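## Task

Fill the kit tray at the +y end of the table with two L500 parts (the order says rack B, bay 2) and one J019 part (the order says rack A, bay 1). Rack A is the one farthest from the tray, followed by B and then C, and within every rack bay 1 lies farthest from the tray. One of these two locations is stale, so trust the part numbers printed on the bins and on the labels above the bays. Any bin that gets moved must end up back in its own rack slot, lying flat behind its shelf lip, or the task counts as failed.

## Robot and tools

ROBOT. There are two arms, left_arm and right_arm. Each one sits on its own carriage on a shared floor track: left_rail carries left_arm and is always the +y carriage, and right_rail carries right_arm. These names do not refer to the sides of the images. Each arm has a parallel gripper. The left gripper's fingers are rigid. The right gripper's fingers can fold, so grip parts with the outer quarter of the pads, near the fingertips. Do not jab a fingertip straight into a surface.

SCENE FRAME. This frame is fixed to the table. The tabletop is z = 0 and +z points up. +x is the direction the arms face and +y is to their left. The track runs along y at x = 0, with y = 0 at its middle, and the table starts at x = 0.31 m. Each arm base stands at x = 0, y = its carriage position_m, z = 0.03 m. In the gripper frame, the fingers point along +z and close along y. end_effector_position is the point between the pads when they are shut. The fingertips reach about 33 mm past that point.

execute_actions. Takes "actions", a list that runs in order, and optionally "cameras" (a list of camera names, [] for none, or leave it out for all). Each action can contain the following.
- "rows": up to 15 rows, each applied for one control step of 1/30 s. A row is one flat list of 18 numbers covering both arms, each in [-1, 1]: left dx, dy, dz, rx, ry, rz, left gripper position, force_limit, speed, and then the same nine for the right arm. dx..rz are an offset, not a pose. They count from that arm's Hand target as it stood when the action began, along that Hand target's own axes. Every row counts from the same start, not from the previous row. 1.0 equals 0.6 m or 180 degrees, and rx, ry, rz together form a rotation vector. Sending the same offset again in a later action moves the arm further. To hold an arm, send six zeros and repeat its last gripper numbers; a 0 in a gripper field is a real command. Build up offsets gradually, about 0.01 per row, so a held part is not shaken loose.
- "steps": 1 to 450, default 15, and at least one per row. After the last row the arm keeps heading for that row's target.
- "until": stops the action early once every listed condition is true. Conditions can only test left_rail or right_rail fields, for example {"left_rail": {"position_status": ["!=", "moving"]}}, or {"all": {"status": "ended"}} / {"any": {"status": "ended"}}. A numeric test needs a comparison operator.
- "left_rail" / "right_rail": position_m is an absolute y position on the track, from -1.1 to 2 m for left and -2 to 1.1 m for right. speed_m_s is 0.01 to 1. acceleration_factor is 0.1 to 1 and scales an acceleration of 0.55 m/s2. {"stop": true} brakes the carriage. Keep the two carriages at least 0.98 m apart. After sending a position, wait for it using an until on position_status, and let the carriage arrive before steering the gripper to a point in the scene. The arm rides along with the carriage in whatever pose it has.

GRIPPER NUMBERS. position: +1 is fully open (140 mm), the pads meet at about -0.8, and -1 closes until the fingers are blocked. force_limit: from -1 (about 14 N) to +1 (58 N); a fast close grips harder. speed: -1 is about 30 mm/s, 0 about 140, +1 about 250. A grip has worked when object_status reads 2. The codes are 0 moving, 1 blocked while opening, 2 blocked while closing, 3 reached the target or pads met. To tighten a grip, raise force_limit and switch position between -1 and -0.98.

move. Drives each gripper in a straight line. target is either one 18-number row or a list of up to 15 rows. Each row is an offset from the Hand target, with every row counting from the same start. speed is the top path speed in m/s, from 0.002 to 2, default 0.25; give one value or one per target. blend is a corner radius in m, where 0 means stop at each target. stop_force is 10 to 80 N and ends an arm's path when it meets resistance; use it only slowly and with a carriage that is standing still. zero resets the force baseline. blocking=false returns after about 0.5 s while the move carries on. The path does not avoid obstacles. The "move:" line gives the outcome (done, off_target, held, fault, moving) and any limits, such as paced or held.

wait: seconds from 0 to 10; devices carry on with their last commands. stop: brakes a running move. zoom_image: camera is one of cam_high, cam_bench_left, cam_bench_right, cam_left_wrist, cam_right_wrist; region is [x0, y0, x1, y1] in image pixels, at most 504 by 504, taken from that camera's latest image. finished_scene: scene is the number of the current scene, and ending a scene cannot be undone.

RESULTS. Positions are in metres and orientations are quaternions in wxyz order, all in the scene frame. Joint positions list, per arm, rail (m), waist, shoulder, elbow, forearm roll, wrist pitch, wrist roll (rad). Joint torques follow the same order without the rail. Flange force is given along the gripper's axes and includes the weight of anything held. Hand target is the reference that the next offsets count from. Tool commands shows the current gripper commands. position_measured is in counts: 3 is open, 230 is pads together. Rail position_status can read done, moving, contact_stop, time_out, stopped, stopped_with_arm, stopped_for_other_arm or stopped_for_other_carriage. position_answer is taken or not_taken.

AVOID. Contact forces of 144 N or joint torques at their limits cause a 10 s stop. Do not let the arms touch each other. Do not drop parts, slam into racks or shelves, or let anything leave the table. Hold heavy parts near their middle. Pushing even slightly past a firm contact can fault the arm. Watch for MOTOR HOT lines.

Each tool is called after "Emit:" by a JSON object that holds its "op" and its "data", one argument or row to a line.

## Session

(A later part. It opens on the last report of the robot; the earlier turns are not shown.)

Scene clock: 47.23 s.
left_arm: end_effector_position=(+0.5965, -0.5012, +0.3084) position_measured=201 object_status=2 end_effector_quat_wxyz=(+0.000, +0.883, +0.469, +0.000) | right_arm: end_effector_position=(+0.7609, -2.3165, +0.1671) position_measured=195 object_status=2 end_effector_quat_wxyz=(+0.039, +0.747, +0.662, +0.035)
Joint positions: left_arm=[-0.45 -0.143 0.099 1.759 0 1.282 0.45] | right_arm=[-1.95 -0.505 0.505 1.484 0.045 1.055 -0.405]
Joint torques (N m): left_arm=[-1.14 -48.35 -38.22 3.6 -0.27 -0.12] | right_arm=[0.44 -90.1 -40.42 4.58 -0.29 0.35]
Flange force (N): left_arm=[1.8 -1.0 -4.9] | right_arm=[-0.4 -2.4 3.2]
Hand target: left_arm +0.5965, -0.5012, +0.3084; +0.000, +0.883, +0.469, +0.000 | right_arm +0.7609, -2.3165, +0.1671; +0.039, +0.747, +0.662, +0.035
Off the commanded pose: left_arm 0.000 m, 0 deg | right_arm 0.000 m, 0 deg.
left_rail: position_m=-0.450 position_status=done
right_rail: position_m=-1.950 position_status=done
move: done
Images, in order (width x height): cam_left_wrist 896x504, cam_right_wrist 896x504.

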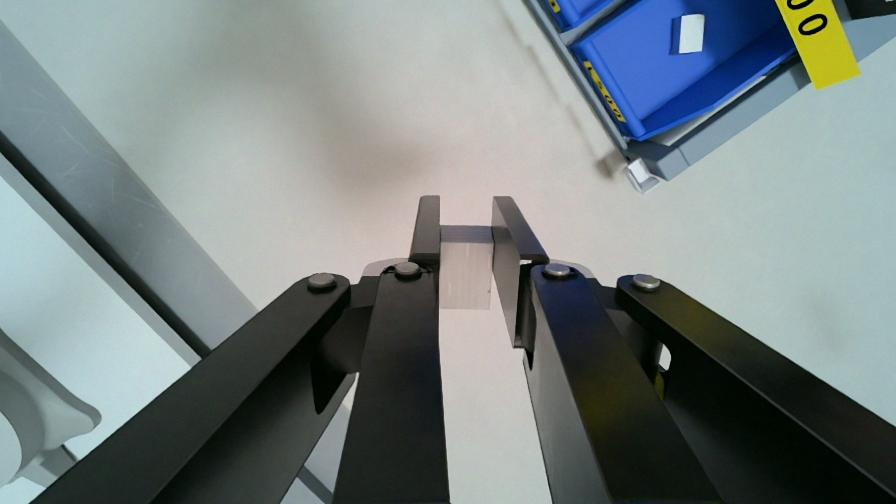

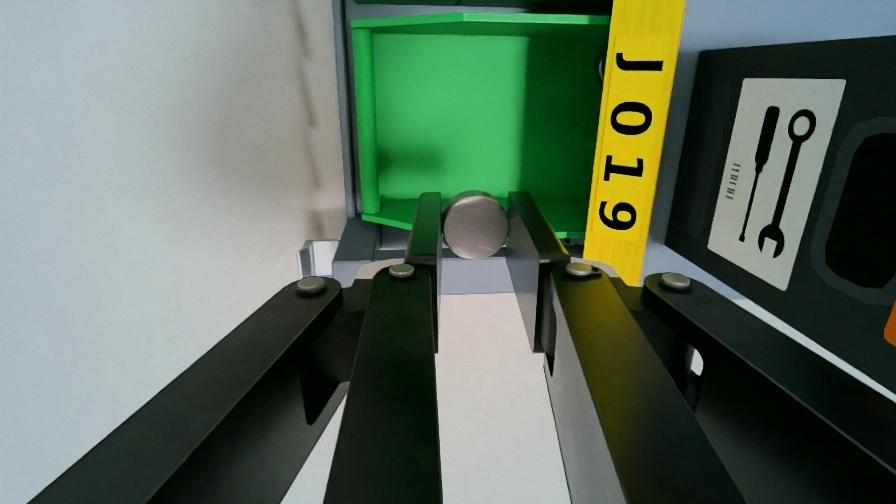

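Emit:
{"op": "move", "data": {
  "target": [0,0,0,0,0,0,-1,-0.3,-1,0,-0.307,-0.267,0,0,0,-1,-0.3,-1],
  "cameras": [],
  "speed": 0.25
}}

Emit:
{"op": "execute_actions", "data": {
  "actions": [
    {"left_rail":{"position_m":1.95,"acceleration_factor":0.7},"steps":30},
    {"right_rail":{"position_m":0.95,"acceleration_factor":0.6},"steps":300,"until":{"left_rail":{"position_status":["!=","moving"]}}}
  ],
  "cameras": ["cam_bench_left"]
}}

Scene clock: 48.93 s.
left_arm: end_effector_position=(+0.5965, -0.5012, +0.3084) position_measured=201 object_status=2 end_effector_quat_wxyz=(+0.000, +0.883, +0.469, +0.000) | right_arm: end_effector_position=(+0.5623, -2.2924, +0.3069) position_measured=195 object_status=2 end_effector_quat_wxyz=(+0.039, +0.747, +0.662, +0.035)
Joint positions: left_arm=[-0.45 -0.143 0.099 1.759 0 1.282 0.45] | right_arm=[-1.95 -0.625 0.145 1.713 0.055 1.192 -0.523]
Joint torques (N m): left_arm=[-1.29 -48.32 -38.24 3.62 -0.29 -0.15] | right_arm=[0.17 -56.75 -42.72 4.68 -0.31 0.4]
Flange force (N): left_arm=[2.2 -1.1 -5.0] | right_arm=[0.1 -2.8 4.0]
Hand target: left_arm +0.5965, -0.5012, +0.3084; +0.000, +0.883, +0.469, +0.000 | right_arm +0.5623, -2.2925, +0.3070; +0.039, +0.747, +0.662, +0.035
Off the commanded pose: left_arm 0.000 m, 0 deg | right_arm 0.000 m, 0 deg.
left_rail: position_m=-0.450 position_status=done
right_rail: position_m=-1.950 position_status=done
move: done
No camera images: "cameras" was empty.

Scene clock: 56.10 s.
left_arm: end_effector_position=(+0.5965, +1.8988, +0.3084) position_measured=201 object_status=2 end_effector_quat_wxyz=(+0.000, +0.883, +0.469, +0.000) | right_arm: end_effector_position=(+0.5623, +0.6075, +0.3070) position_measured=195 object_status=2 end_effector_quat_wxyz=(+0.039, +0.747, +0.662, +0.035)
Joint positions: left_arm=[1.95 -0.143 0.099 1.759 0 1.282 0.45] | right_arm=[0.95 -0.625 0.145 1.713 0.055 1.192 -0.523]
Joint torques (N m): left_arm=[-1.1 -48.35 -38.11 3.64 -0.27 -0.12] | right_arm=[0.13 -57.19 -42.56 4.79 -0.3 0.39]
Flange force (N): left_arm=[1.9 -1.0 -5.4] | right_arm=[-0.2 -1.8 4.1]
Flange force at the end of the 1st action (N): left_arm=[-0.7 1.5 -5.2] | right_arm=[0.3 -2.3 4.0]
Hand target: left_arm +0.5965, +1.8988, +0.3084; +0.000, +0.883, +0.469, +0.000 | right_arm +0.5623, +0.6075, +0.3070; +0.039, +0.747, +0.662, +0.035
Tool commands: left_gripper/position=-1.0 left_gripper/force_limit=-0.3 left_gripper/speed=-1.0 right_gripper/position=-1.0 right_gripper/force_limit=-0.3 right_gripper/speed=-1.0
Off the commanded pose: left_arm 0.000 m, 0 deg | right_arm 0.000 m, 0 deg.
left_rail: position_m=1.950 position_status=done
right_rail: position_m=0.950 position_status=done
Images, in order (width x height): cam_bench_left 896x504.

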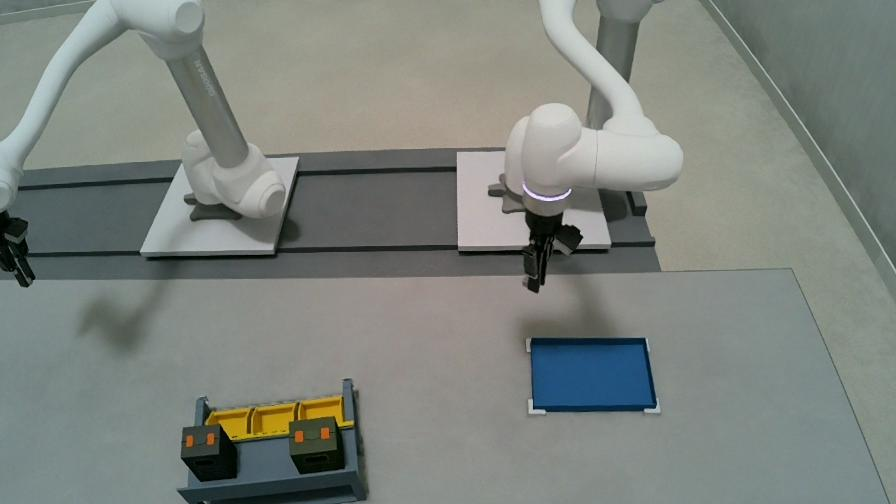

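Emit:
{"op": "move", "data": {
  "target": [0.314,-0.074,0.389,0,0,0,-1,-0.3,-1,0.917,-0.242,-0.0255,0.0333,0,0,-1,-0.3,-1],
  "cameras": ["cam_left_wrist"],
  "speed": 0.3
}}

Emit:
{"op": "move", "data": {
  "target": [0,0,0.09,0,0,0,-1,-0.3,-1,0,0,0,0,0,0,-1,-0.3,-1],
  "cameras": ["cam_left_wrist"],
  "speed": 0.03,
  "stop_force": 10
}}

Emit:
{"op": "execute_actions", "data": {
  "actions": [
    {"rows":[[0,0,0,0,0,0,-0.45,-0.3,-1,0,0,0,0,0,0,-1,-0.3,-1]],"steps":25}
  ],
  "cameras": ["cam_left_wrist","cam_right_wrist"]
}}

Scene clock: 58.90 s.
left_arm: end_effector_position=(+0.6654, +2.0798, +0.0752) position_measured=201 object_status=2 end_effector_quat_wxyz=(+0.000, +0.883, +0.469, +0.001) | right_arm: end_effector_position=(+0.4834, +1.1713, +0.3069) position_measured=195 object_status=2 end_effector_quat_wxyz=(+0.000, +0.748, +0.663, +0.000)
Joint positions: left_arm=[1.95 0.142 0.395 1.846 0 0.9 0.736] | right_arm=[0.95 0.364 -0.007 1.874 0 1.274 0.485]
Joint torques (N m): left_arm=[-1.02 -70.13 -30.92 2.86 -0.3 -0.14] | right_arm=[0.35 -40.64 -42.08 4.57 -0.1 0.46]
Flange force (N): left_arm=[1.5 -0.9 -5.5] | right_arm=[-1.9 -0.6 4.0]
Hand target: left_arm +0.6653, +2.0798, +0.0751; +0.000, +0.883, +0.469, +0.000 | right_arm +0.4834, +1.1713, +0.3069; +0.000, +0.748, +0.663, +0.000
Off the commanded pose: left_arm 0.000 m, 0 deg | right_arm 0.000 m, 0 deg.
left_rail: position_m=1.950 position_status=done
right_rail: position_m=0.950 position_status=done
move: done
Images, in order (width x height): cam_left_wrist 896x504.

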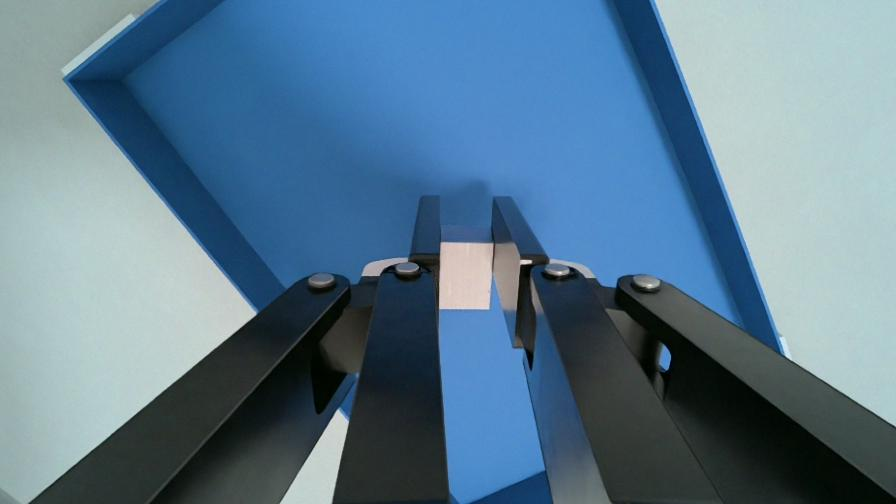

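Scene clock: 61.17 s.
left_arm: end_effector_position=(+0.6654, +2.0798, +0.0358) position_measured=201 object_status=2 end_effector_quat_wxyz=(+0.000, +0.883, +0.469, +0.000) | right_arm: end_effector_position=(+0.4834, +1.1713, +0.3069) position_measured=195 object_status=2 end_effector_quat_wxyz=(+0.000, +0.748, +0.663, +0.000)
Joint positions: left_arm=[1.95 0.142 0.438 1.87 0 0.833 0.736] | right_arm=[0.95 0.365 -0.007 1.874 0 1.274 0.485]
Joint torques (N m): left_arm=[-1 -72.04 -29.11 2.66 -0.3 -0.13] | right_arm=[0.67 -41.17 -42.22 4.68 -0.07 0.42]
Flange force (N): left_arm=[1.4 -1.5 -6.0] | right_arm=[-2.0 0.2 4.5]
Hand target: left_arm +0.6654, +2.0798, +0.0358; +0.000, +0.883, +0.469, +0.001 (not the last commanded pose) | right_arm +0.4834, +1.1713, +0.3069; +0.000, +0.748, +0.663, +0.000
Off the commanded pose: left_arm 0.015 m, 0 deg | right_arm 0.000 m, 0 deg.
left_rail: position_m=1.950 position_status=done
right_rail: position_m=0.950 position_status=done
move: contact (left_arm)
Images, in order (width x height): cam_left_wrist 896x504.

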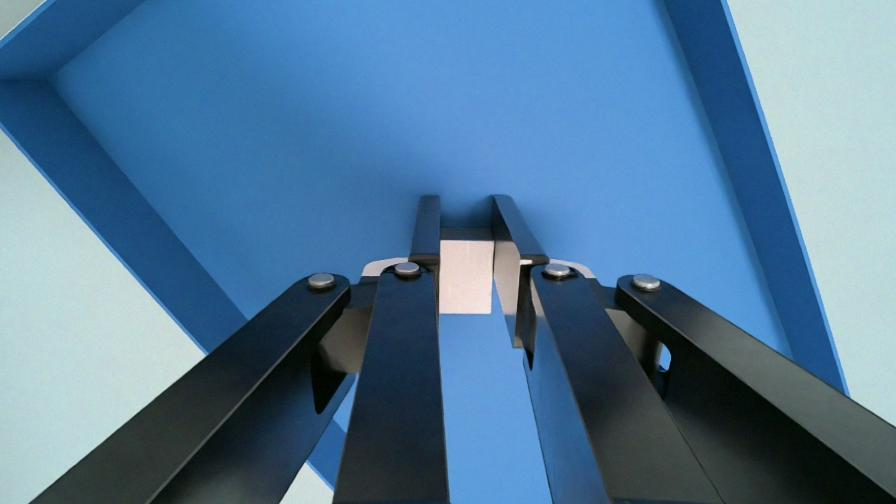

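Scene clock: 62.20 s.
left_arm: end_effector_position=(+0.6654, +2.0798, +0.0358) position_measured=186 object_status=3 end_effector_quat_wxyz=(+0.000, +0.883, +0.469, +0.001) | right_arm: end_effector_position=(+0.4834, +1.1713, +0.3069) position_measured=195 object_status=2 end_effector_quat_wxyz=(+0.000, +0.748, +0.663, +0.000)
Joint positions: left_arm=[1.95 0.142 0.438 1.87 0 0.833 0.736] | right_arm=[0.95 0.365 -0.007 1.874 0 1.274 0.485]
Joint torques (N m): left_arm=[-1.29 -71.58 -28.7 2.68 -0.31 -0.15] | right_arm=[0.18 -41.15 -41.98 4.66 -0.06 0.42]
Flange force (N): left_arm=[2.0 -1.2 -6.9] | right_arm=[-1.1 0.1 4.1]
Hand target: left_arm +0.6654, +2.0798, +0.0358; +0.000, +0.883, +0.469, +0.001 | right_arm +0.4834, +1.1713, +0.3069; +0.000, +0.748, +0.663, +0.000
Off the commanded pose: left_arm 0.000 m, 0 deg | right_arm 0.000 m, 0 deg.
left_rail: position_m=1.950 position_status=done
right_rail: position_m=0.950 position_status=done
Images, in order (width x height): cam_left_wrist 896x504, cam_right_wrist 896x504.

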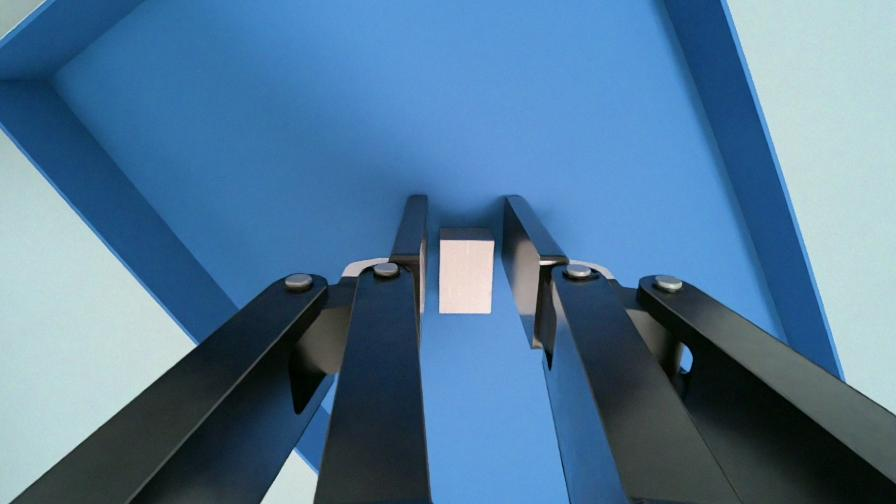

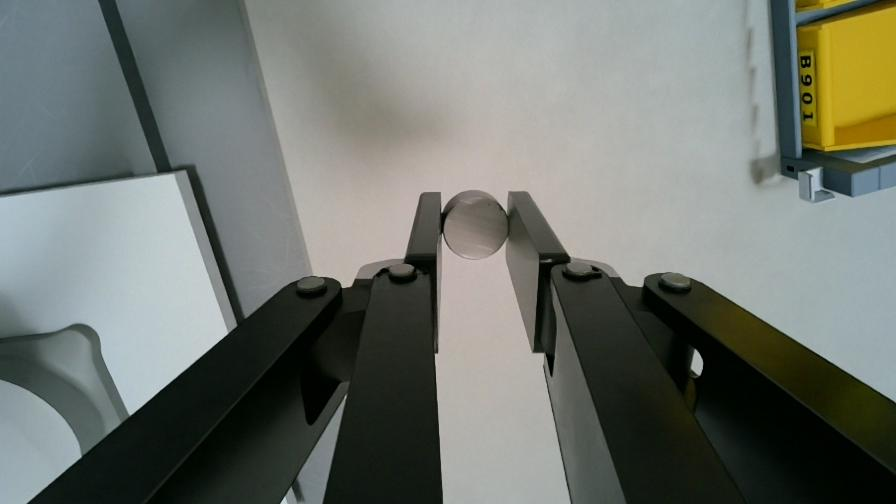

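Emit:
{"op": "move", "data": {
  "target": [0,0,-0.42,0,0,0,-0.45,-0.3,-1,0.462,-0.056,0.412,0,0,-0.0383,-1,-0.3,-1],
  "cameras": ["cam_left_wrist","cam_right_wrist","cam_bench_left"],
  "speed": 0.2
}}

Emit:
{"op": "move", "data": {
  "target": [0,0,0,0,0,0,-0.45,-0.3,-1,0,0,0.07,0,0,0,-1,-0.3,-1],
  "cameras": [],
  "speed": 0.015,
  "stop_force": 10
}}

Emit:
{"op": "move", "data": {
  "target": [0,0,0,0,0,0,-0.45,-0.3,-1,0,0,-0.002,0,0,0,-1,-0.3,-1],
  "cameras": [],
  "speed": 0.05
}}

Emit:
{"op": "execute_actions", "data": {
  "actions": [
    {"rows":[[0,0,0,0,0,0,-0.2,-0.3,-1,0,0,0,0,0,0,-0.2,-0.3,-1]],"steps":25}
  ],
  "cameras": ["cam_right_wrist"]
}}

Scene clock: 64.83 s.
left_arm: end_effector_position=(+0.6651, +2.0798, +0.2878) position_measured=186 object_status=3 end_effector_quat_wxyz=(+0.000, +0.883, +0.469, +0.001) | right_arm: end_effector_position=(+0.4836, +1.4506, +0.0597) position_measured=195 object_status=2 end_effector_quat_wxyz=(+0.000, +0.707, +0.707, +0.000)
Joint positions: left_arm=[1.95 0.142 0.232 1.64 0 1.269 0.736] | right_arm=[0.95 0.753 0.435 1.819 -0.001 0.888 0.754]
Joint torques (N m): left_arm=[-1.17 -60.89 -37.74 3.59 -0.3 -0.13] | right_arm=[0.61 -77.4 -34.2 3.85 -0.05 0.42]
Flange force (N): left_arm=[1.2 -1.4 -5.5] | right_arm=[-2.0 -0.3 3.3]
Hand target: left_arm +0.6651, +2.0798, +0.2878; +0.000, +0.883, +0.469, +0.001 | right_arm +0.4836, +1.4506, +0.0597; +0.000, +0.707, +0.707, +0.000
Off the commanded pose: left_arm 0.000 m, 0 deg | right_arm 0.000 m, 0 deg.
left_rail: position_m=1.950 position_status=done
right_rail: position_m=0.950 position_status=done
move: done
Images, in order (width x height): cam_bench_left 896x504, cam_left_wrist 896x504, cam_right_wrist 896x504.

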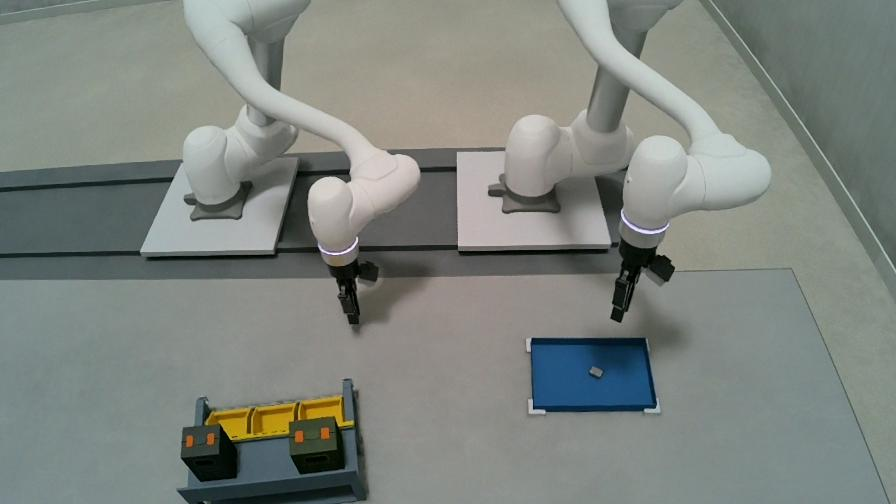

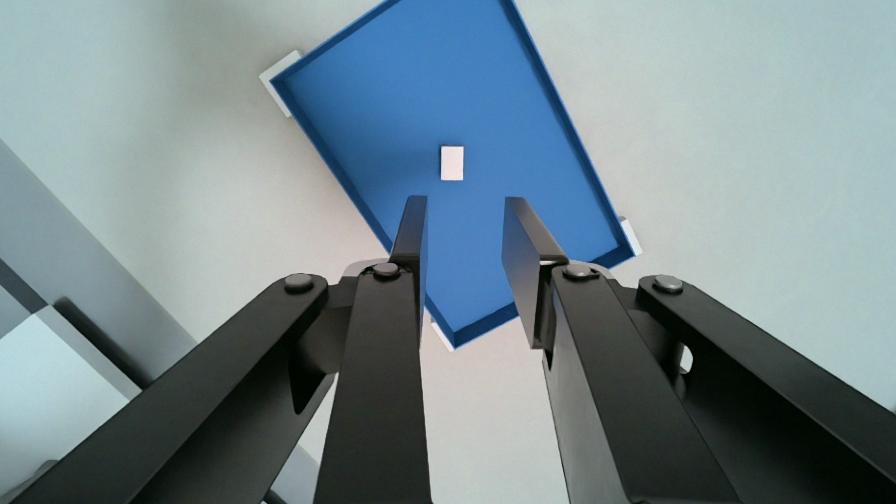

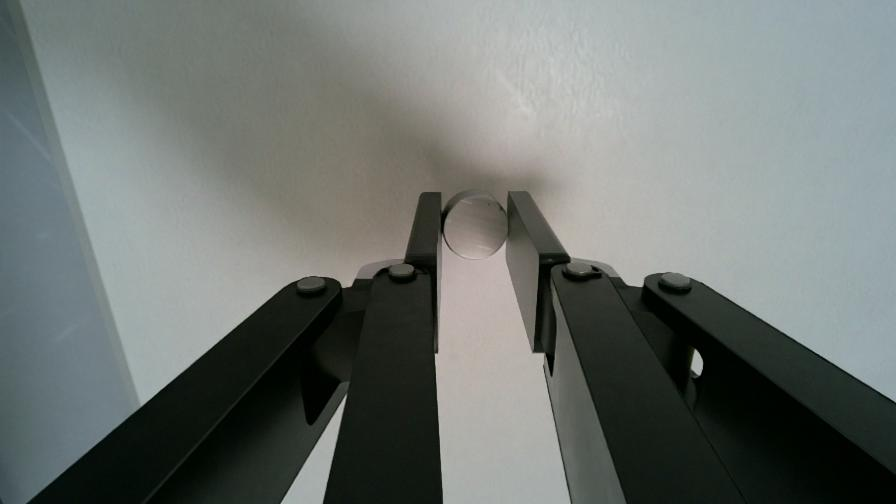

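Scene clock: 67.00 s.
left_arm: end_effector_position=(+0.6651, +2.0798, +0.2878) position_measured=186 object_status=3 end_effector_quat_wxyz=(+0.000, +0.883, +0.469, +0.001) | right_arm: end_effector_position=(+0.4837, +1.4505, +0.0357) position_measured=195 object_status=2 end_effector_quat_wxyz=(+0.000, +0.707, +0.707, +0.000)
Joint positions: left_arm=[1.95 0.142 0.232 1.64 0 1.269 0.736] | right_arm=[0.95 0.753 0.461 1.833 -0.001 0.848 0.754]
Joint torques (N m): left_arm=[-1.31 -61.08 -37.7 3.63 -0.29 -0.12] | right_arm=[0.57 -75.31 -30.8 3.72 0.12 0.36]
Flange force (N): left_arm=[1.5 -1.7 -5.7] | right_arm=[-1.9 0.1 -1.4]
Hand target: left_arm +0.6651, +2.0798, +0.2878; +0.000, +0.883, +0.469, +0.001 | right_arm +0.4837, +1.4505, +0.0357; +0.000, +0.707, +0.707, +0.000 (not the last commanded pose)
Off the commanded pose: left_arm 0.000 m, 0 deg | right_arm 0.018 m, 0 deg.
left_rail: position_m=1.950 position_status=done
right_rail: position_m=0.950 position_status=done
move: contact (right_arm)
No camera images: "cameras" was empty.

Scene clock: 67.70 s.
left_arm: end_effector_position=(+0.6651, +2.0798, +0.2878) position_measured=186 object_status=3 end_effector_quat_wxyz=(+0.000, +0.883, +0.469, +0.001) | right_arm: end_effector_position=(+0.4837, +1.4505, +0.0369) position_measured=195 object_status=2 end_effector_quat_wxyz=(+0.000, +0.707, +0.707, +0.000)
Joint positions: left_arm=[1.95 0.142 0.232 1.64 0 1.269 0.736] | right_arm=[0.95 0.753 0.459 1.832 -0.001 0.85 0.754]
Joint torques (N m): left_arm=[-1.26 -61.04 -37.63 3.6 -0.26 -0.15] | right_arm=[0.15 -79.26 -33.11 3.69 -0.09 0.4]
Flange force (N): left_arm=[1.8 -1.3 -5.7] | right_arm=[-1.1 0.1 4.0]
Hand target: left_arm +0.6651, +2.0798, +0.2878; +0.000, +0.883, +0.469, +0.001 | right_arm +0.4837, +1.4505, +0.0369; +0.000, +0.707, +0.707, +0.000
Off the commanded pose: left_arm 0.000 m, 0 deg | right_arm 0.000 m, 0 deg.
left_rail: position_m=1.950 position_status=done
right_rail: position_m=0.950 position_status=done
move: done
No camera images: "cameras" was empty.

Scene clock: 68.83 s.
left_arm: end_effector_position=(+0.6651, +2.0798, +0.2878) position_measured=154 object_status=3 end_effector_quat_wxyz=(+0.000, +0.883, +0.469, +0.001) | right_arm: end_effector_position=(+0.4837, +1.4505, +0.0369) position_measured=154 object_status=0 end_effector_quat_wxyz=(+0.000, +0.707, +0.707, +0.000)
Joint positions: left_arm=[1.95 0.142 0.232 1.64 0 1.269 0.736] | right_arm=[0.95 0.753 0.459 1.832 -0.001 0.85 0.754]
Joint torques (N m): left_arm=[-1.24 -60.88 -37.77 3.59 -0.28 -0.13] | right_arm=[0.67 -78.3 -32.86 3.71 -0.06 0.36]
Flange force (N): left_arm=[1.2 -1.8 -5.6] | right_arm=[-2.1 0.1 2.9]
Hand target: left_arm +0.6651, +2.0798, +0.2878; +0.000, +0.883, +0.469, +0.001 | right_arm +0.4837, +1.4505, +0.0369; +0.000, +0.707, +0.707, +0.000
Off the commanded pose: left_arm 0.000 m, 0 deg | right_arm 0.000 m, 0 deg.
left_rail: position_m=1.950 position_status=done
right_rail: position_m=0.950 position_status=done
Images, in order (width x height): cam_right_wrist 896x504.

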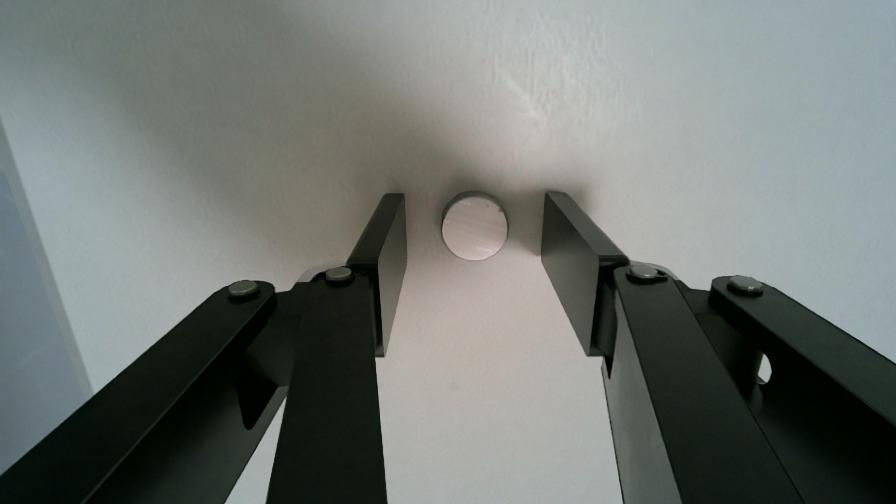

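Emit:
{"op": "move", "data": {
  "target": [0,0,0,0,0,0,-0.2,-0.3,-1,0,0,-0.42,0,0,0,-0.2,-0.3,-1],
  "cameras": ["cam_right_wrist"],
  "speed": 0.2
}}

Emit:
{"op": "execute_actions", "data": {
  "actions": [
    {"right_rail":{"position_m":-0.55,"acceleration_factor":1},"steps":30},
    {"left_rail":{"position_m":1.76},"steps":150,"until":{"all":{"status":"ended"}}}
  ],
  "cameras": ["cam_bench_left"]
}}

Scene clock: 70.80 s.
left_arm: end_effector_position=(+0.6651, +2.0798, +0.2878) position_measured=154 object_status=3 end_effector_quat_wxyz=(+0.000, +0.883, +0.469, +0.001) | right_arm: end_effector_position=(+0.4833, +1.4505, +0.2890) position_measured=154 object_status=3 end_effector_quat_wxyz=(+0.000, +0.707, +0.707, +0.000)
Joint positions: left_arm=[1.95 0.142 0.232 1.64 0 1.269 0.736] | right_arm=[0.95 0.754 0.26 1.602 -0.001 1.279 0.754]
Joint torques (N m): left_arm=[-1.34 -61.03 -37.66 3.61 -0.31 -0.13] | right_arm=[0.41 -68.5 -42.45 4.67 -0.09 0.37]
Flange force (N): left_arm=[1.6 -1.5 -5.3] | right_arm=[-1.9 -0.4 4.6]
Hand target: left_arm +0.6651, +2.0798, +0.2878; +0.000, +0.883, +0.469, +0.001 | right_arm +0.4834, +1.4505, +0.2889; +0.000, +0.707, +0.707, +0.000
Off the commanded pose: left_arm 0.000 m, 0 deg | right_arm 0.000 m, 0 deg.
left_rail: position_m=1.950 position_status=done
right_rail: position_m=0.950 position_status=done
move: done
Images, in order (width x height): cam_right_wrist 896x504.

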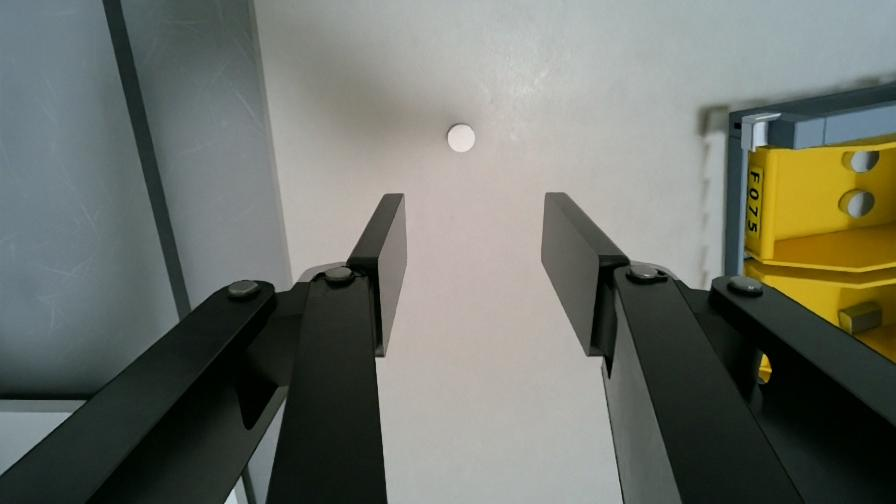

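Scene clock: 74.33 s.
left_arm: end_effector_position=(+0.6651, +1.8898, +0.2878) position_measured=154 object_status=3 end_effector_quat_wxyz=(+0.000, +0.883, +0.469, +0.001) | right_arm: end_effector_position=(+0.4834, -0.0494, +0.2889) position_measured=154 object_status=3 end_effector_quat_wxyz=(+0.000, +0.707, +0.707, +0.000)
Joint positions: left_arm=[1.76 0.142 0.232 1.64 0 1.269 0.736] | right_arm=[-0.55 0.754 0.26 1.602 -0.001 1.279 0.754]
Joint torques (N m): left_arm=[-1.19 -60.98 -37.7 3.6 -0.27 -0.13] | right_arm=[0.46 -67.65 -42.2 4.65 -0.09 0.34]
Flange force (N): left_arm=[1.5 -1.1 -5.3] | right_arm=[-2.5 -1.0 3.7]
Flange force at the end of the 1st action (N): left_arm=[1.8 -0.8 -5.9] | right_arm=[4.4 1.7 4.6]
Hand target: left_arm +0.6651, +1.8898, +0.2878; +0.000, +0.883, +0.469, +0.001 | right_arm +0.4834, -0.0494, +0.2889; +0.000, +0.707, +0.707, +0.000
Tool commands: left_gripper/position=-0.2 left_gripper/force_limit=-0.3 left_gripper/speed=-1.0 right_gripper/position=-0.2 right_gripper/force_limit=-0.3 right_gripper/speed=-1.0
Off the commanded pose: left_arm 0.000 m, 0 deg | right_arm 0.000 m, 0 deg.
left_rail: position_m=1.760 position_status=done
right_rail: position_m=-0.550 position_status=done
Images, in order (width x height): cam_bench_left 896x504.

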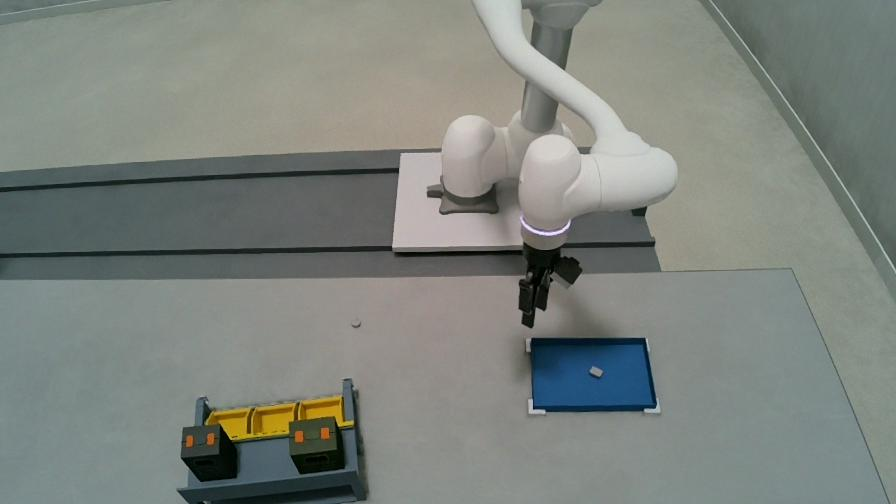

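Emit:
{"op": "move", "data": {
  "target": [-0.777,0.159,0.423,0,0,0,-0.2,-0.3,-1,-0.817,0.411,0.297,-0.3,0,0,-1,-1,0],
  "cameras": ["cam_left_wrist"],
  "speed": 0.25
}}

Emit:
{"op": "move", "data": {
  "target": [0,0,0,0,0,0,-1,-0.3,-1,0,0,0,0,0.0157,-0.0114,-1,-1,0],
  "cameras": ["cam_left_wrist","cam_right_wrist"]
}}

Scene clock: 78.40 s.
left_arm: end_effector_position=(+0.4837, +1.4500, +0.0338) position_measured=154 object_status=3 end_effector_quat_wxyz=(+0.000, +0.883, +0.469, +0.001) | right_arm: end_effector_position=(+0.7301, -0.5397, +0.1110) position_measured=233 object_status=3 end_effector_quat_wxyz=(+0.321, +0.630, +0.630, +0.321)
Joint positions: left_arm=[1.76 -0.63 0.31 2.075 0.001 0.756 -0.037] | right_arm=[-0.55 -0.052 0.267 2.316 -0.113 -0.387 0.073]
Joint torques (N m): left_arm=[-1.17 -57.53 -26.58 2.45 -0.28 -0.14] | right_arm=[0.1 -52.25 -25.12 2.75 -2.32 0.45]
Flange force (N): left_arm=[2.2 0.2 -6.9] | right_arm=[-1.1 -3.0 1.1]
Hand target: left_arm +0.4837, +1.4500, +0.0338; +0.000, +0.883, +0.469, +0.001 | right_arm +0.7301, -0.5397, +0.1110; +0.321, +0.630, +0.630, +0.321
Off the commanded pose: left_arm 0.000 m, 0 deg | right_arm 0.000 m, 0 deg.
left_rail: position_m=1.760 position_status=done
right_rail: position_m=-0.550 position_status=done
move: done
Images, in order (width x height): cam_left_wrist 896x504.

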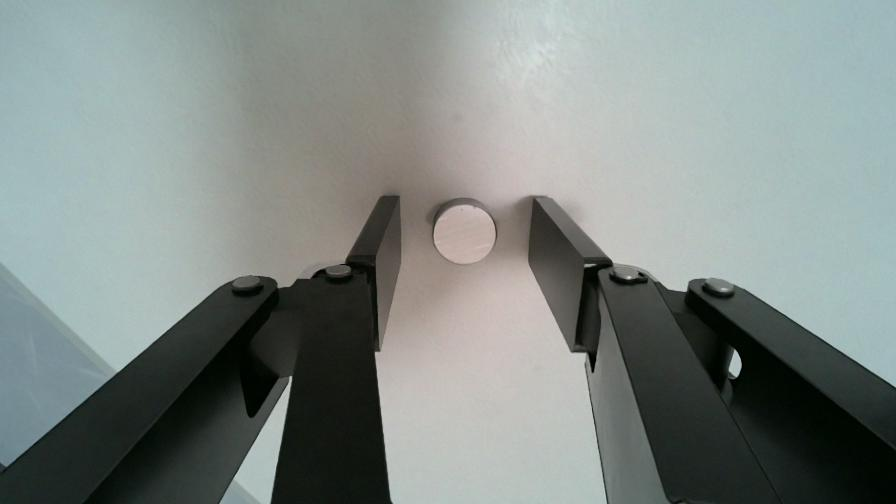

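Scene clock: 79.50 s.
left_arm: end_effector_position=(+0.4837, +1.4500, +0.0338) position_measured=195 object_status=0 end_effector_quat_wxyz=(+0.000, +0.883, +0.469, +0.001) | right_arm: end_effector_position=(+0.7301, -0.5397, +0.1110) position_measured=233 object_status=3 end_effector_quat_wxyz=(+0.311, +0.610, +0.649, +0.331)
Joint positions: left_arm=[1.76 -0.63 0.31 2.075 0.001 0.756 -0.037] | right_arm=[-0.55 -0.088 0.268 2.316 -0.315 -0.398 0.204]
Joint torques (N m): left_arm=[-1.48 -53.88 -24.99 2.45 -0.75 -0.15] | right_arm=[0.11 -51 -24.43 2.76 -2.23 0.36]
Flange force (N): left_arm=[2.8 -0.8 -13.5] | right_arm=[-1.3 -2.7 -0.3]
Hand target: left_arm +0.4837, +1.4500, +0.0338; +0.000, +0.883, +0.469, +0.001 | right_arm +0.7301, -0.5397, +0.1110; +0.311, +0.610, +0.649, +0.331
Off the commanded pose: left_arm 0.000 m, 0 deg | right_arm 0.000 m, 0 deg.
left_rail: position_m=1.760 position_status=done
right_rail: position_m=-0.550 position_status=done
move: done
Images, in order (width x height): cam_left_wrist 896x504, cam_right_wrist 896x504.

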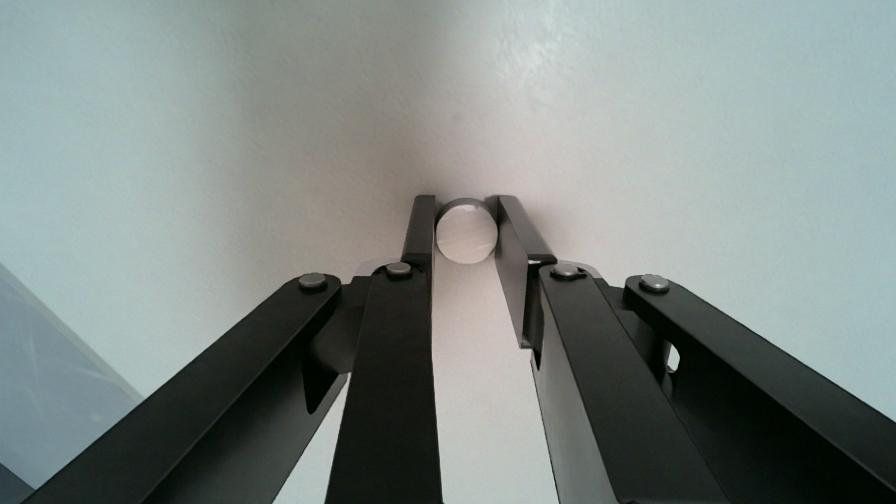

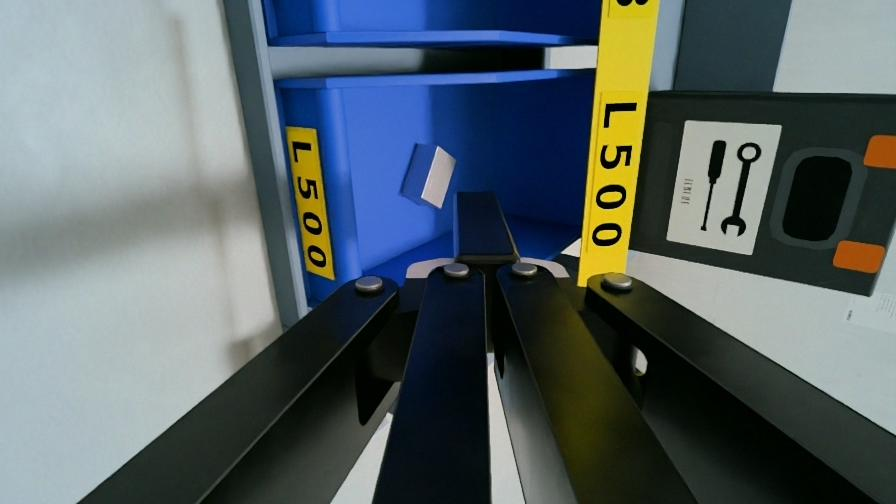

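Emit:
{"op": "move", "data": {
  "target": [0,0,0,0,0,0,-1,-0.3,-1,-0.0033,0.0092,0,0,0,0,-1,-1,0],
  "cameras": [],
  "speed": 0.06
}}

Emit:
{"op": "move", "data": {
  "target": [0,0,-0.42,0,0,0,-1,-0.3,-1,0,0,0.1957,0,0,0,-1,-1,0],
  "cameras": ["cam_right_wrist","cam_left_wrist"],
  "speed": 0.1
}}

Scene clock: 81.13 s.
left_arm: end_effector_position=(+0.4837, +1.4500, +0.0338) position_measured=195 object_status=2 end_effector_quat_wxyz=(+0.000, +0.883, +0.469, +0.001) | right_arm: end_effector_position=(+0.7335, -0.5415, +0.1155) position_measured=233 object_status=3 end_effector_quat_wxyz=(+0.311, +0.610, +0.649, +0.331)
Joint positions: left_arm=[1.76 -0.63 0.31 2.075 0.001 0.756 -0.037] | right_arm=[-0.55 -0.091 0.264 2.307 -0.331 -0.386 0.219]
Joint torques (N m): left_arm=[-1.56 -54.03 -24.94 2.46 -0.73 -0.12] | right_arm=[0.22 -51.86 -24.93 2.75 -2.17 0.39]
Flange force (N): left_arm=[2.7 -0.6 -13.5] | right_arm=[-1.2 -3.8 1.5]
Hand target: left_arm +0.4837, +1.4500, +0.0338; +0.000, +0.883, +0.469, +0.001 | right_arm +0.7335, -0.5415, +0.1155; +0.311, +0.610, +0.649, +0.331
Off the commanded pose: left_arm 0.000 m, 0 deg | right_arm 0.000 m, 0 deg.
left_rail: position_m=1.760 position_status=done
right_rail: position_m=-0.550 position_status=done
move: done
No camera images: "cameras" was empty.

Scene clock: 83.93 s.
left_arm: end_effector_position=(+0.4833, +1.4501, +0.2858) position_measured=195 object_status=2 end_effector_quat_wxyz=(+0.000, +0.883, +0.469, +0.001) | right_arm: end_effector_position=(+0.8284, -0.5357, +0.0466) position_measured=233 object_status=3 end_effector_quat_wxyz=(+0.311, +0.610, +0.649, +0.331)
Joint positions: left_arm=[1.76 -0.631 0.072 1.832 0.001 1.237 -0.037] | right_arm=[-0.55 -0.065 0.484 2.153 -0.238 -0.447 0.141]
Joint torques (N m): left_arm=[-1.32 -44.86 -37.75 3.57 -0.26 -0.15] | right_arm=[0.44 -71.46 -22.7 2.6 -2.26 0.4]
Flange force (N): left_arm=[2.5 -0.2 -5.1] | right_arm=[-1.5 -3.7 1.9]
Hand target: left_arm +0.4834, +1.4500, +0.2858; +0.000, +0.883, +0.469, +0.001 | right_arm +0.8284, -0.5357, +0.0466; +0.311, +0.610, +0.649, +0.331
Off the commanded pose: left_arm 0.000 m, 0 deg | right_arm 0.000 m, 0 deg.
left_rail: position_m=1.760 position_status=done
right_rail: position_m=-0.550 position_status=done
move: done
Images, in order (width x height): cam_left_wrist 896x504, cam_right_wrist 896x504.

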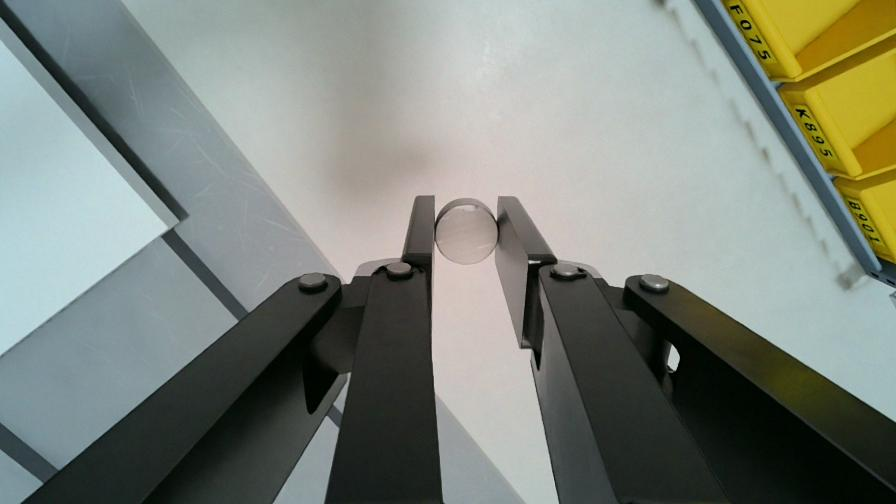

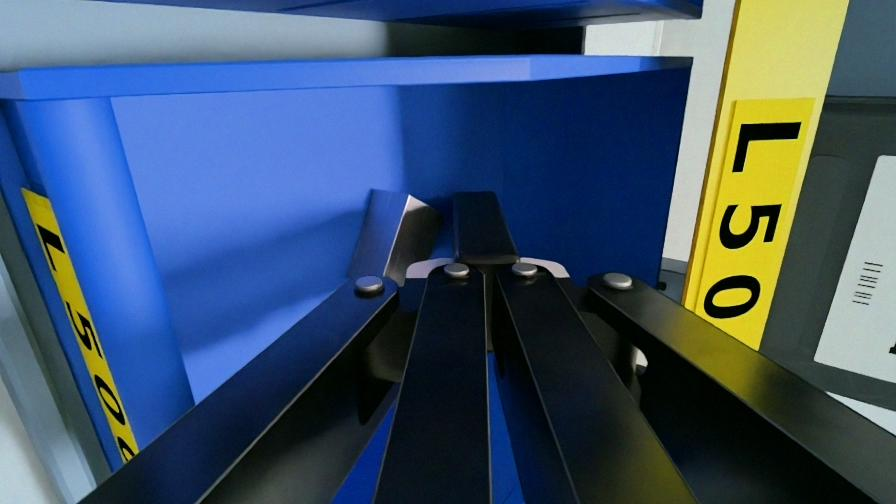

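Emit:
{"op": "move", "data": {
  "target": [0.85,-0.32,0.368,0,0,0,-1,-0.3,-1,0,-0.0094,0.0069,0,0,0,-1,-1,0],
  "cameras": ["cam_left_wrist"],
  "speed": 0.25
}}

Emit:
{"op": "move", "data": {
  "target": [0,0,0,0,0,0,-1,-0.3,-1,0,-0.0172,-0.0478,0.2167,0,0,-1,-1,0],
  "cameras": ["cam_right_wrist"],
  "speed": 0.04
}}

Scene clock: 87.03 s.
left_arm: end_effector_position=(+0.6098, +1.9801, +0.0652) position_measured=195 object_status=2 end_effector_quat_wxyz=(+0.000, +0.883, +0.469, +0.001) | right_arm: end_effector_position=(+0.8284, -0.5357, +0.0396) position_measured=233 object_status=3 end_effector_quat_wxyz=(+0.311, +0.610, +0.649, +0.331)
Joint positions: left_arm=[1.76 0.293 0.367 1.912 0 0.862 0.887] | right_arm=[-0.55 -0.065 0.496 2.155 -0.232 -0.46 0.134]
Joint torques (N m): left_arm=[-0.73 -65.85 -29.67 2.75 -0.29 -0.12] | right_arm=[0.07 -70.31 -20.8 2.49 -1.63 0.32]
Flange force (N): left_arm=[1.0 -1.0 -6.3] | right_arm=[-1.1 -1.7 1.2]
Hand target: left_arm +0.6098, +1.9802, +0.0651; +0.000, +0.883, +0.469, +0.001 | right_arm +0.8284, -0.5357, +0.0396; +0.311, +0.610, +0.649, +0.331
Off the commanded pose: left_arm 0.000 m, 0 deg | right_arm 0.000 m, 0 deg.
left_rail: position_m=1.760 position_status=done
right_rail: position_m=-0.550 position_status=done
move: done
Images, in order (width x height): cam_left_wrist 896x504.

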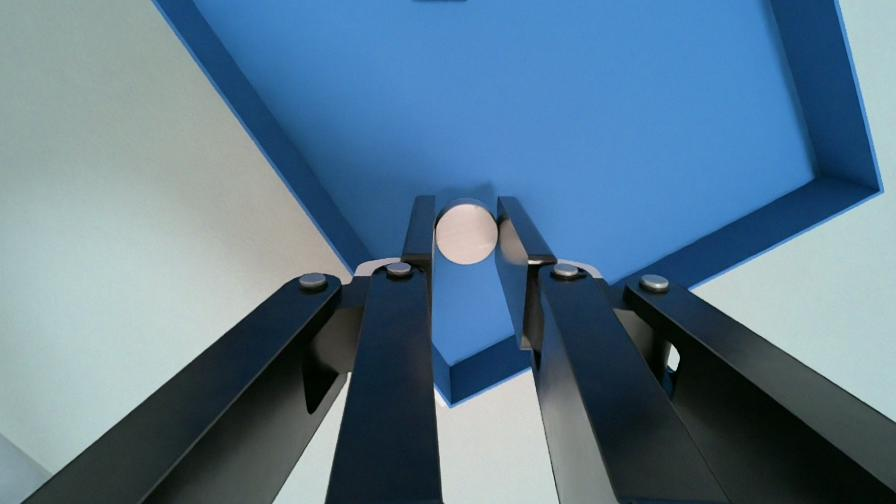

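Scene clock: 95.80 s.
left_arm: end_effector_position=(+0.6098, +1.9802, +0.0651) position_measured=195 object_status=2 end_effector_quat_wxyz=(+0.000, +0.883, +0.469, +0.001) | right_arm: end_effector_position=(+0.7992, -0.5375, +0.0480) position_measured=233 object_status=3 end_effector_quat_wxyz=(+0.090, +0.679, +0.722, +0.095)
Joint positions: left_arm=[1.76 0.293 0.367 1.912 0 0.862 0.887] | right_arm=[-0.55 -0.038 0.481 1.796 -3.096 -0.603 3.009]
Joint torques (N m): left_arm=[-1 -66.11 -29.64 2.75 -0.29 -0.15] | right_arm=[0.21 -81.54 -33.77 -2.91 0.58 0.37]
Flange force (N): left_arm=[1.6 -1.1 -6.1] | right_arm=[-0.7 -2.1 2.8]
Hand target: left_arm +0.6098, +1.9802, +0.0651; +0.000, +0.883, +0.469, +0.001 | right_arm +0.7992, -0.5375, +0.0480; +0.090, +0.679, +0.722, +0.095
Off the commanded pose: left_arm 0.000 m, 0 deg | right_arm 0.000 m, 0 deg.
left_rail: position_m=1.760 position_status=done
right_rail: position_m=-0.550 position_status=done
move: done
Images, in order (width x height): cam_right_wrist 896x504.

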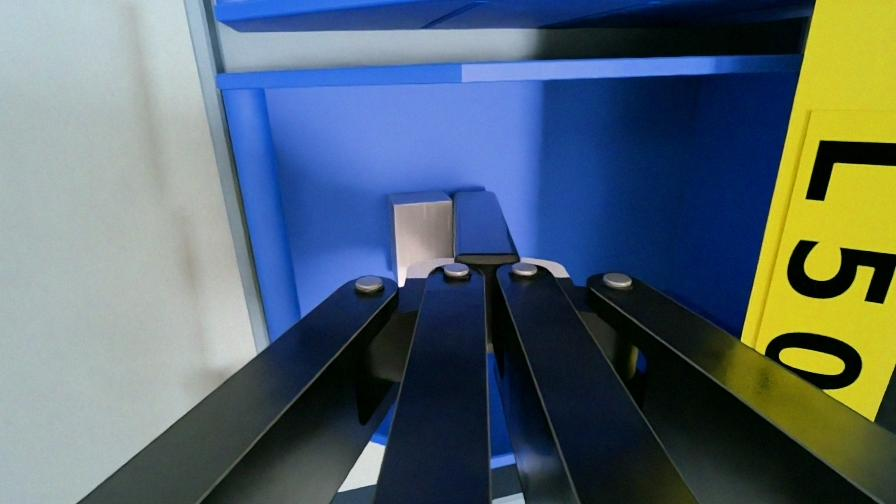

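Emit:
{"op": "move", "data": {
  "target": [0,0,0.07,0,0,0,-1,-0.3,-1,0,0,0,0,0,0,-1,-1,0],
  "cameras": [],
  "speed": 0.03,
  "stop_force": 10
}}

Emit:
{"op": "move", "data": {
  "target": [
    [0,0,0,0,0,0,-0.4,-0.3,-1,0,0.01,0,0,0,0,-1,-1,0],
    [0,0,0,0,0,0,-0.4,-0.3,-1,0,0.01,-0.07,0,0,0,-1,-1,0],
    [0,0,0,0,0,0,-0.4,-0.3,-1,0,-0.0115,-0.0615,0.05,0,0,-0.41,-0.5,0]
  ],
  "cameras": ["cam_left_wrist","cam_right_wrist"],
  "speed": 0.08
}}

Scene clock: 98.00 s.
left_arm: end_effector_position=(+0.6099, +1.9802, +0.0343) position_measured=195 object_status=2 end_effector_quat_wxyz=(+0.000, +0.883, +0.469, +0.001) | right_arm: end_effector_position=(+0.7992, -0.5375, +0.0480) position_measured=233 object_status=3 end_effector_quat_wxyz=(+0.090, +0.679, +0.722, +0.095)
Joint positions: left_arm=[1.76 0.293 0.403 1.931 0 0.807 0.887] | right_arm=[-0.55 -0.038 0.481 1.796 -3.096 -0.603 3.009]
Joint torques (N m): left_arm=[-2.74 -53.32 -18.81 1.93 -0.31 -0.14] | right_arm=[0.19 -81.12 -33.9 -2.91 0.57 0.38]
Flange force (N): left_arm=[3.5 -3.1 -29.1] | right_arm=[-0.8 -2.8 2.2]
Hand target: left_arm +0.6099, +1.9802, +0.0343; +0.000, +0.883, +0.469, +0.001 (not the last commanded pose) | right_arm +0.7992, -0.5375, +0.0480; +0.090, +0.679, +0.722, +0.095
Off the commanded pose: left_arm 0.011 m, 0 deg | right_arm 0.000 m, 0 deg.
left_rail: position_m=1.760 position_status=done
right_rail: position_m=-0.550 position_status=done
move: contact (left_arm)
No camera images: "cameras" was empty.

Scene clock: 101.17 s.
left_arm: end_effector_position=(+0.6099, +1.9802, +0.0343) position_measured=179 object_status=3 end_effector_quat_wxyz=(+0.000, +0.883, +0.469, +0.001) | right_arm: end_effector_position=(+0.7830, -0.5385, +0.0819) position_measured=181 object_status=0 end_effector_quat_wxyz=(+0.036, +0.684, +0.727, +0.038)
Joint positions: left_arm=[1.76 0.293 0.403 1.931 0 0.807 0.887] | right_arm=[-0.55 -0.034 0.483 1.695 -3.129 -0.859 3.039]
Joint torques (N m): left_arm=[-1.34 -67.81 -28.05 2.58 -0.28 -0.12] | right_arm=[0.84 -83.66 -36.21 -3.18 0.21 0.36]
Flange force (N): left_arm=[1.8 -1.5 -6.4] | right_arm=[-1.3 -2.4 2.8]
Hand target: left_arm +0.6099, +1.9802, +0.0343; +0.000, +0.883, +0.469, +0.001 | right_arm +0.7830, -0.5385, +0.0819; +0.036, +0.684, +0.727, +0.038
Off the commanded pose: left_arm 0.000 m, 0 deg | right_arm 0.000 m, 0 deg.
left_rail: position_m=1.760 position_status=done
right_rail: position_m=-0.550 position_status=done
move: done
Images, in order (width x height): cam_left_wrist 896x504, cam_right_wrist 896x504.

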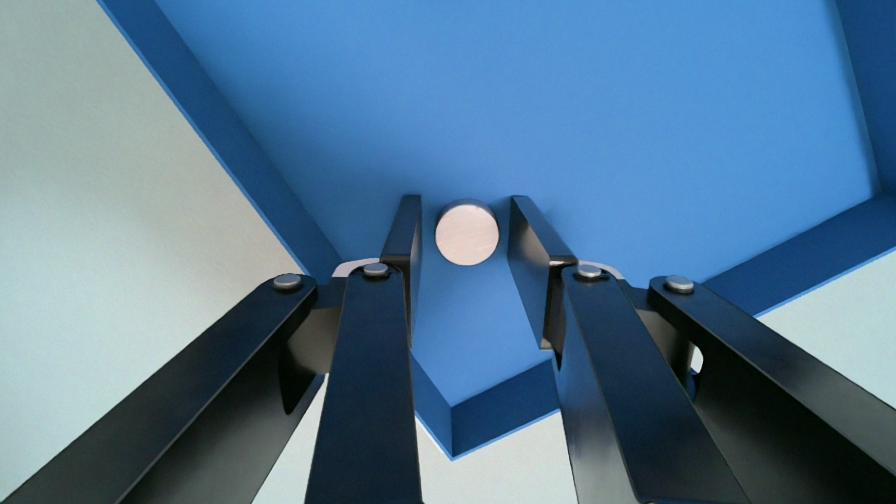

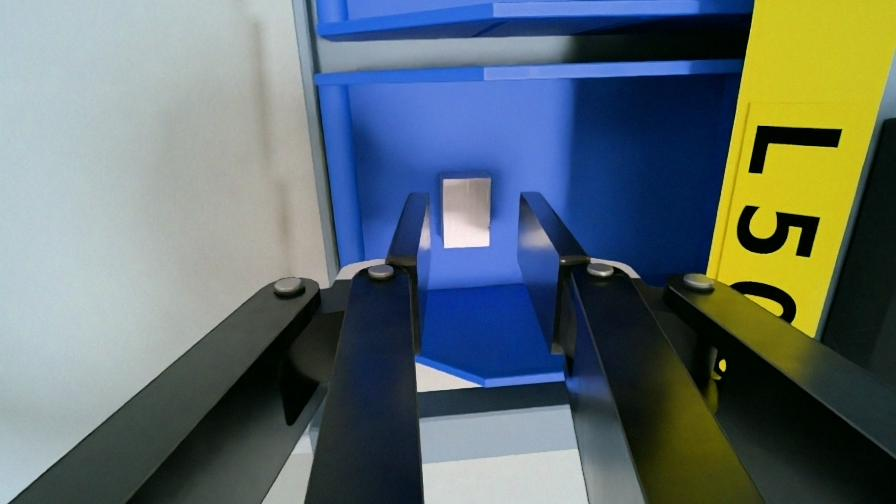

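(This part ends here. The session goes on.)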